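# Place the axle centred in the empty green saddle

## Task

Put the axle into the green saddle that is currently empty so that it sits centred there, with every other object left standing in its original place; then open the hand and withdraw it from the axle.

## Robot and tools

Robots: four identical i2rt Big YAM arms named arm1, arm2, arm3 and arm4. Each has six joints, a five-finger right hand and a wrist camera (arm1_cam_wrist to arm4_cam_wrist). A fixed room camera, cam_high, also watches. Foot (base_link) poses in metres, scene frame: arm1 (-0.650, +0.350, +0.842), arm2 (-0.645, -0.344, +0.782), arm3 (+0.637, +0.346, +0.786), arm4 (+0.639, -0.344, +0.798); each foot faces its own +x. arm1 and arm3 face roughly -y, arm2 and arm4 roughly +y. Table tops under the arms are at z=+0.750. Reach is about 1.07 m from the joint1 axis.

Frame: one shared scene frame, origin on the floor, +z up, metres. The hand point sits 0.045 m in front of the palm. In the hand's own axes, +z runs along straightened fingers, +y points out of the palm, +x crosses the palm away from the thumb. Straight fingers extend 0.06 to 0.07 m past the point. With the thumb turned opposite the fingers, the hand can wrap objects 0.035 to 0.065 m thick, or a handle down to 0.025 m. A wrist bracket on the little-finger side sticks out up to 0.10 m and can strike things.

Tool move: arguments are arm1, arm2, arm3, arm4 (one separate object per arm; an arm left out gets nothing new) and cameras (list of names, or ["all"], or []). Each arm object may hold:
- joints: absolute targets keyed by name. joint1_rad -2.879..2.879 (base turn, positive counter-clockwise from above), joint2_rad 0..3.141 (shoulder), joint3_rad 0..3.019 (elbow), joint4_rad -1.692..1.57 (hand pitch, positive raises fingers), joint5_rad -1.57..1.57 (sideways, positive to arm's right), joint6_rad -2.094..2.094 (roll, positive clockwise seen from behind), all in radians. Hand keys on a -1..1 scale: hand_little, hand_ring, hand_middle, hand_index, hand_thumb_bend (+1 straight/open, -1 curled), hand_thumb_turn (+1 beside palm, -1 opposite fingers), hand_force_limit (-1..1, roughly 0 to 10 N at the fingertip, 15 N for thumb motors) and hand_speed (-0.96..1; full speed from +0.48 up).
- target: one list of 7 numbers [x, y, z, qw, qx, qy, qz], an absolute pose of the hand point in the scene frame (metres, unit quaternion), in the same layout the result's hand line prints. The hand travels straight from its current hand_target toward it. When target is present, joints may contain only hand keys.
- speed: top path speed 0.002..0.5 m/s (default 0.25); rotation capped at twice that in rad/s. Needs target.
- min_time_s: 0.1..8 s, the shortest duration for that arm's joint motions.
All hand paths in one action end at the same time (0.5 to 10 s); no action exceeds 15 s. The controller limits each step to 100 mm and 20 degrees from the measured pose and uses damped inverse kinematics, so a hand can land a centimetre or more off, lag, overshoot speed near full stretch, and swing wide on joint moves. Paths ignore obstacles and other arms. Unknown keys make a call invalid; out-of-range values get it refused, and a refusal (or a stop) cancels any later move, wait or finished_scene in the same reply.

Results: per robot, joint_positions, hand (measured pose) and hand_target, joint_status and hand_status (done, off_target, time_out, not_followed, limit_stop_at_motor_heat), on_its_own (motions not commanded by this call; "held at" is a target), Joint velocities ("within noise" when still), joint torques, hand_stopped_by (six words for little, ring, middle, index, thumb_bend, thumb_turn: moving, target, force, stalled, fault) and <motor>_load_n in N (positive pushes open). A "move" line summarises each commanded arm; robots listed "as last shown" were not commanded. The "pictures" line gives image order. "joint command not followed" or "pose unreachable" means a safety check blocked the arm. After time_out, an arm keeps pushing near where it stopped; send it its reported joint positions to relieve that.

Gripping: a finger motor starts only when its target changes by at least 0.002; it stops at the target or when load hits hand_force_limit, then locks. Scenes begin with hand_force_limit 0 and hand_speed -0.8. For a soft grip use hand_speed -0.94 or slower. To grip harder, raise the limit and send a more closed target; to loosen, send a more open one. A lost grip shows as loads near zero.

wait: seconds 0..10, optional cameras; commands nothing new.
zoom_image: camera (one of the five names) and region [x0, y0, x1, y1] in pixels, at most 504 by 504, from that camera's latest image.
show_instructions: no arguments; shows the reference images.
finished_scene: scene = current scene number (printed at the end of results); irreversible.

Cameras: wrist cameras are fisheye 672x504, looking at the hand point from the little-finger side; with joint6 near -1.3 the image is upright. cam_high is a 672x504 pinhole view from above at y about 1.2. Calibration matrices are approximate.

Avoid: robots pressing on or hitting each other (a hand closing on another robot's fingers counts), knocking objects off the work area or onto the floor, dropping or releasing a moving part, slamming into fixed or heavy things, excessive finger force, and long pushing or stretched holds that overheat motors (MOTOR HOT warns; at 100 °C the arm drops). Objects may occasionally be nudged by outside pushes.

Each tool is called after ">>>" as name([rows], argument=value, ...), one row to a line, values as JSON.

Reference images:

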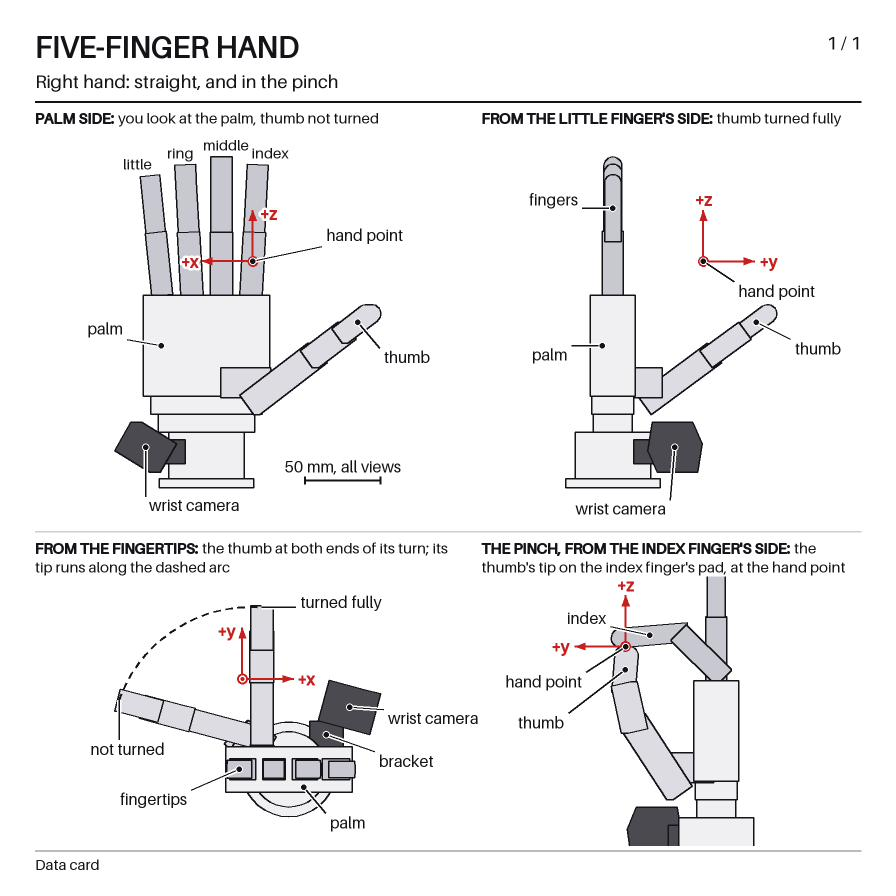

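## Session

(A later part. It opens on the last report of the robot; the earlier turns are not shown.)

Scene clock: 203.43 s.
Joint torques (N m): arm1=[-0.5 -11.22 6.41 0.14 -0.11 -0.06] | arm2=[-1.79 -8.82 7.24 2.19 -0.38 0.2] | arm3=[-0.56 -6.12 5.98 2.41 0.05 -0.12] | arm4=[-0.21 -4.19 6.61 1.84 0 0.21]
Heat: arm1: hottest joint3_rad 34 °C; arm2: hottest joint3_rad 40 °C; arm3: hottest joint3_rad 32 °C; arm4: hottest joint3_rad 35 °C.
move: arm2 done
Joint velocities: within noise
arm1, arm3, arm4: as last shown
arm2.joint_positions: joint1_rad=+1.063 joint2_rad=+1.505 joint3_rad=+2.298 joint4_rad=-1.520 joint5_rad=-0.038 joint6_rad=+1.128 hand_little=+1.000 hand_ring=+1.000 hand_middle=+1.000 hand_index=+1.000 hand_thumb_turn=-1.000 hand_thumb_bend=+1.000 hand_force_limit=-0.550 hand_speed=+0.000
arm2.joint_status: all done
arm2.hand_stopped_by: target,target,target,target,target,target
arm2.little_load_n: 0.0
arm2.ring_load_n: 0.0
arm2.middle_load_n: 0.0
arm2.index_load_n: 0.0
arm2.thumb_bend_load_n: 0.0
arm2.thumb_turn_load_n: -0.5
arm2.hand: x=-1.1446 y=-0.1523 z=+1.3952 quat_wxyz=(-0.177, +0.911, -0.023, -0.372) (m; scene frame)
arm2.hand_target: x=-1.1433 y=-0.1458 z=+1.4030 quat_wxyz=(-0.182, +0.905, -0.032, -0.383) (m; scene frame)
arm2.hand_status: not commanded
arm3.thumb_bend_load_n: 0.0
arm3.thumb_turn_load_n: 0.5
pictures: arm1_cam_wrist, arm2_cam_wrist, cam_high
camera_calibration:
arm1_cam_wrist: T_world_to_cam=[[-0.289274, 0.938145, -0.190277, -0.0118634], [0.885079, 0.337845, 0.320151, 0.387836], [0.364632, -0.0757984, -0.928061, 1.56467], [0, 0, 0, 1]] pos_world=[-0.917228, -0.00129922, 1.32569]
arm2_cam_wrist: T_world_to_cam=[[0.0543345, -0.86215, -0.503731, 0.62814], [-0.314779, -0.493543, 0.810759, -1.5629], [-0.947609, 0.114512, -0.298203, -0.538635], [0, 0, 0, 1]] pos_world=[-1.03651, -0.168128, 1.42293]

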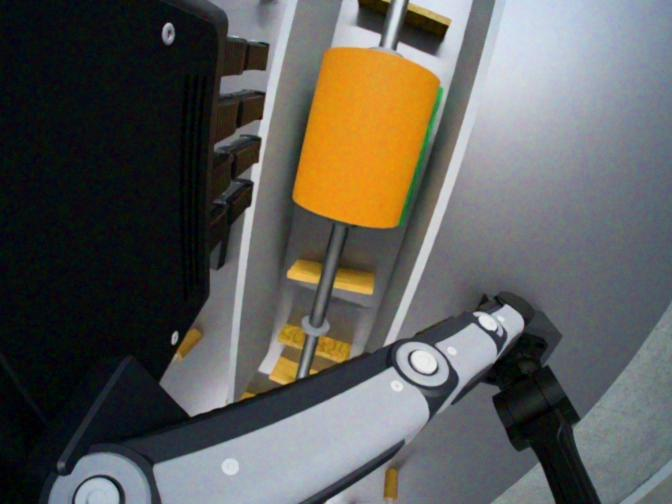

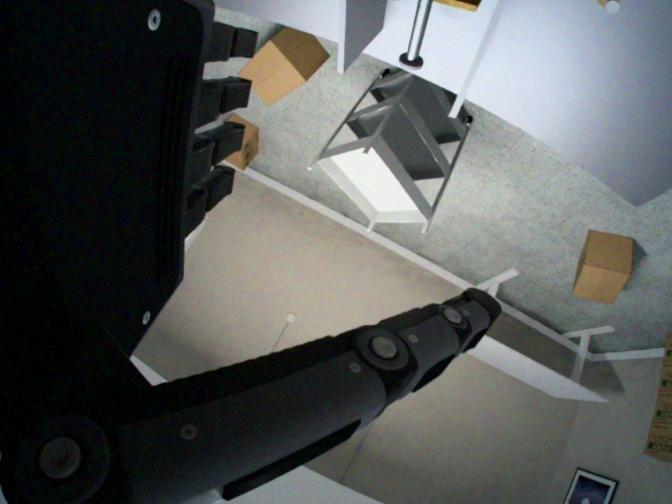

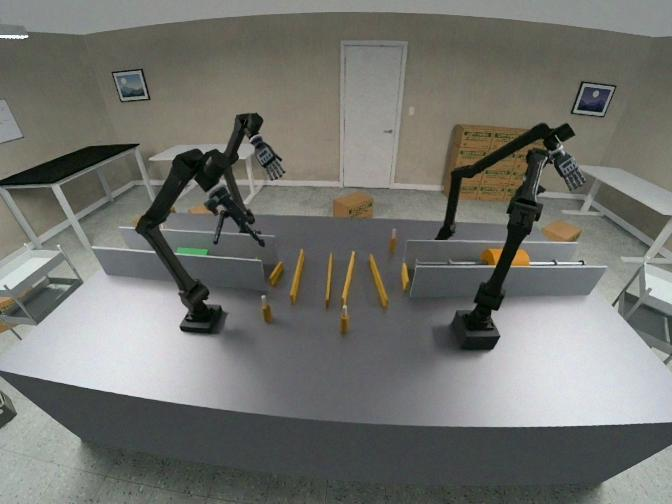

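>>> move(arm1={"joints": {"joint1_rad": -0.4, "joint2_rad": 0.9, "joint3_rad": 1.6, "joint4_rad": -1.5}, "min_time_s": 2}, cameras=["arm1_cam_wrist", "cam_high", "arm4_cam_wrist"])

>>> zoom_image(camera="cam_high", region=[220, 180, 640, 350])

Scene clock: 206.67 s.
Joint torques (N m): arm1=[-0.03 -1.44 5.9 2.04 -0.14 -0.11] | arm2=[-1.08 -8.53 7.19 2.28 -0.32 0.21] | arm3=[-0.97 -5.42 5.86 2.51 0.06 -0.11] | arm4=[-0.09 -4.19 6.6 1.85 -0.01 0.21]
Heat: arm1: hottest joint3_rad 34 °C; arm2: hottest joint3_rad 40 °C; arm3: hottest joint3_rad 32 °C; arm4: hottest joint3_rad 34 °C.
move: arm1 done
Joint velocities: within noise
arm1.joint_positions: joint1_rad=-0.408 joint2_rad=+0.897 joint3_rad=+1.607 joint4_rad=-1.518 joint5_rad=+0.010 joint6_rad=-0.588 hand_little=+1.000 hand_ring=+1.000 hand_middle=+1.000 hand_index=+1.000 hand_thumb_turn=-1.000 hand_thumb_bend=+1.000 hand_force_limit=-0.550 hand_speed=-0.400
arm1.joint_status: all done
arm1.hand_stopped_by: target,target,target,target,target,target
arm1.little_load_n: 0.0
arm1.ring_load_n: 0.0
arm1.middle_load_n: 0.0
arm1.index_load_n: 0.0
arm1.thumb_bend_load_n: 0.0
arm1.thumb_turn_load_n: 0.0
arm1.hand: x=-0.7566 y=+0.1080 z=+1.3203 quat_wxyz=(+0.178, +0.095, -0.923, +0.328) (m; scene frame)
arm1.hand_target: x=-0.7556 y=+0.1018 z=+1.3189 quat_wxyz=(+0.176, +0.096, -0.921, +0.334) (m; scene frame)
arm1.hand_status: not commanded
arm2, arm3, arm4: as last shown
arm2.thumb_turn_load_n: 0.0
arm3.thumb_turn_load_n: 0.0
arm4.little_load_n: -0.5
pictures: arm1_cam_wrist, arm4_cam_wrist, cam_high
camera_calibration:
arm1_cam_wrist: T_world_to_cam=[[-0.503201, 0.711782, -0.490057, 0.194643], [0.841656, 0.532267, -0.0911414, 0.703255], [0.195968, -0.458322, -0.866913, 1.45773], [0, 0, 0, 1]] pos_world=[-0.779623, 0.155248, 1.42321]
arm4_cam_wrist: T_world_to_cam=[[-0.0467736, -0.861591, -0.505443, 0.594407], [-0.41137, -0.444482, 0.795745, -1.03276], [-0.910267, 0.245144, -0.333643, 0.853825], [0, 0, 0, 1]] pos_world=[0.380167, -0.156216, 1.40712]

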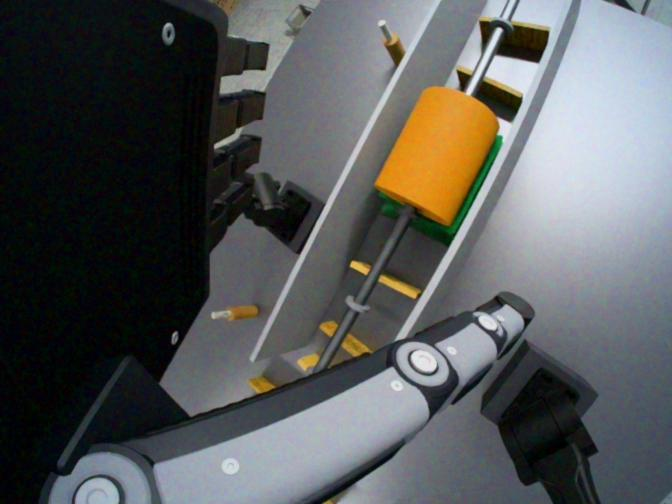

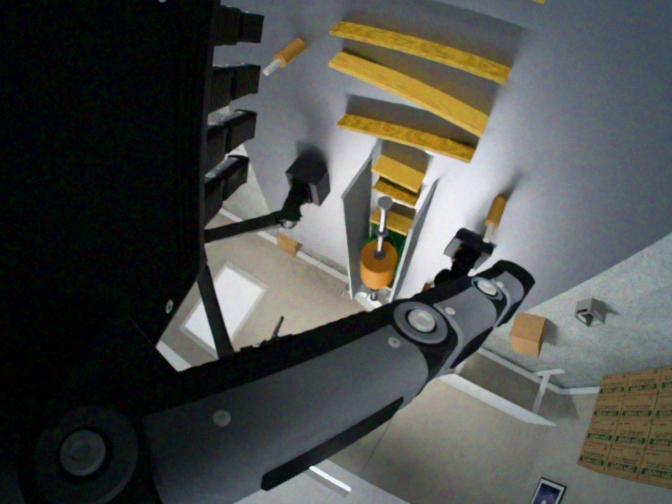

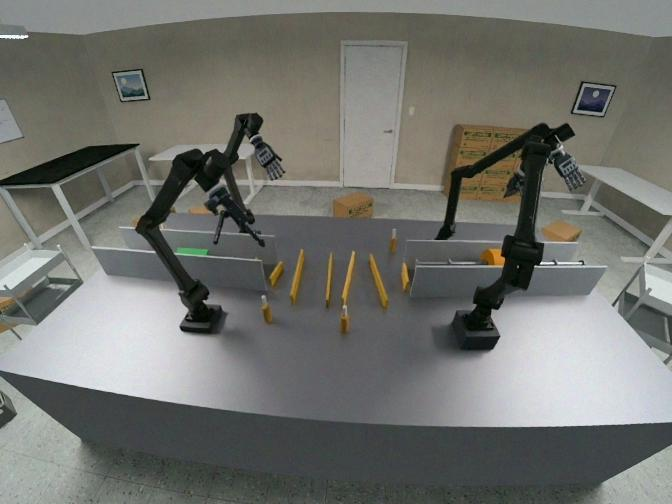

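Scaled by 1.200 from the camera's 672x504 image, which has a finer 960x720 frame.

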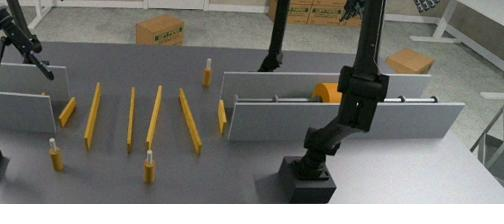

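>>> finished_scene(scene=2)

The scene is finished: the task was done.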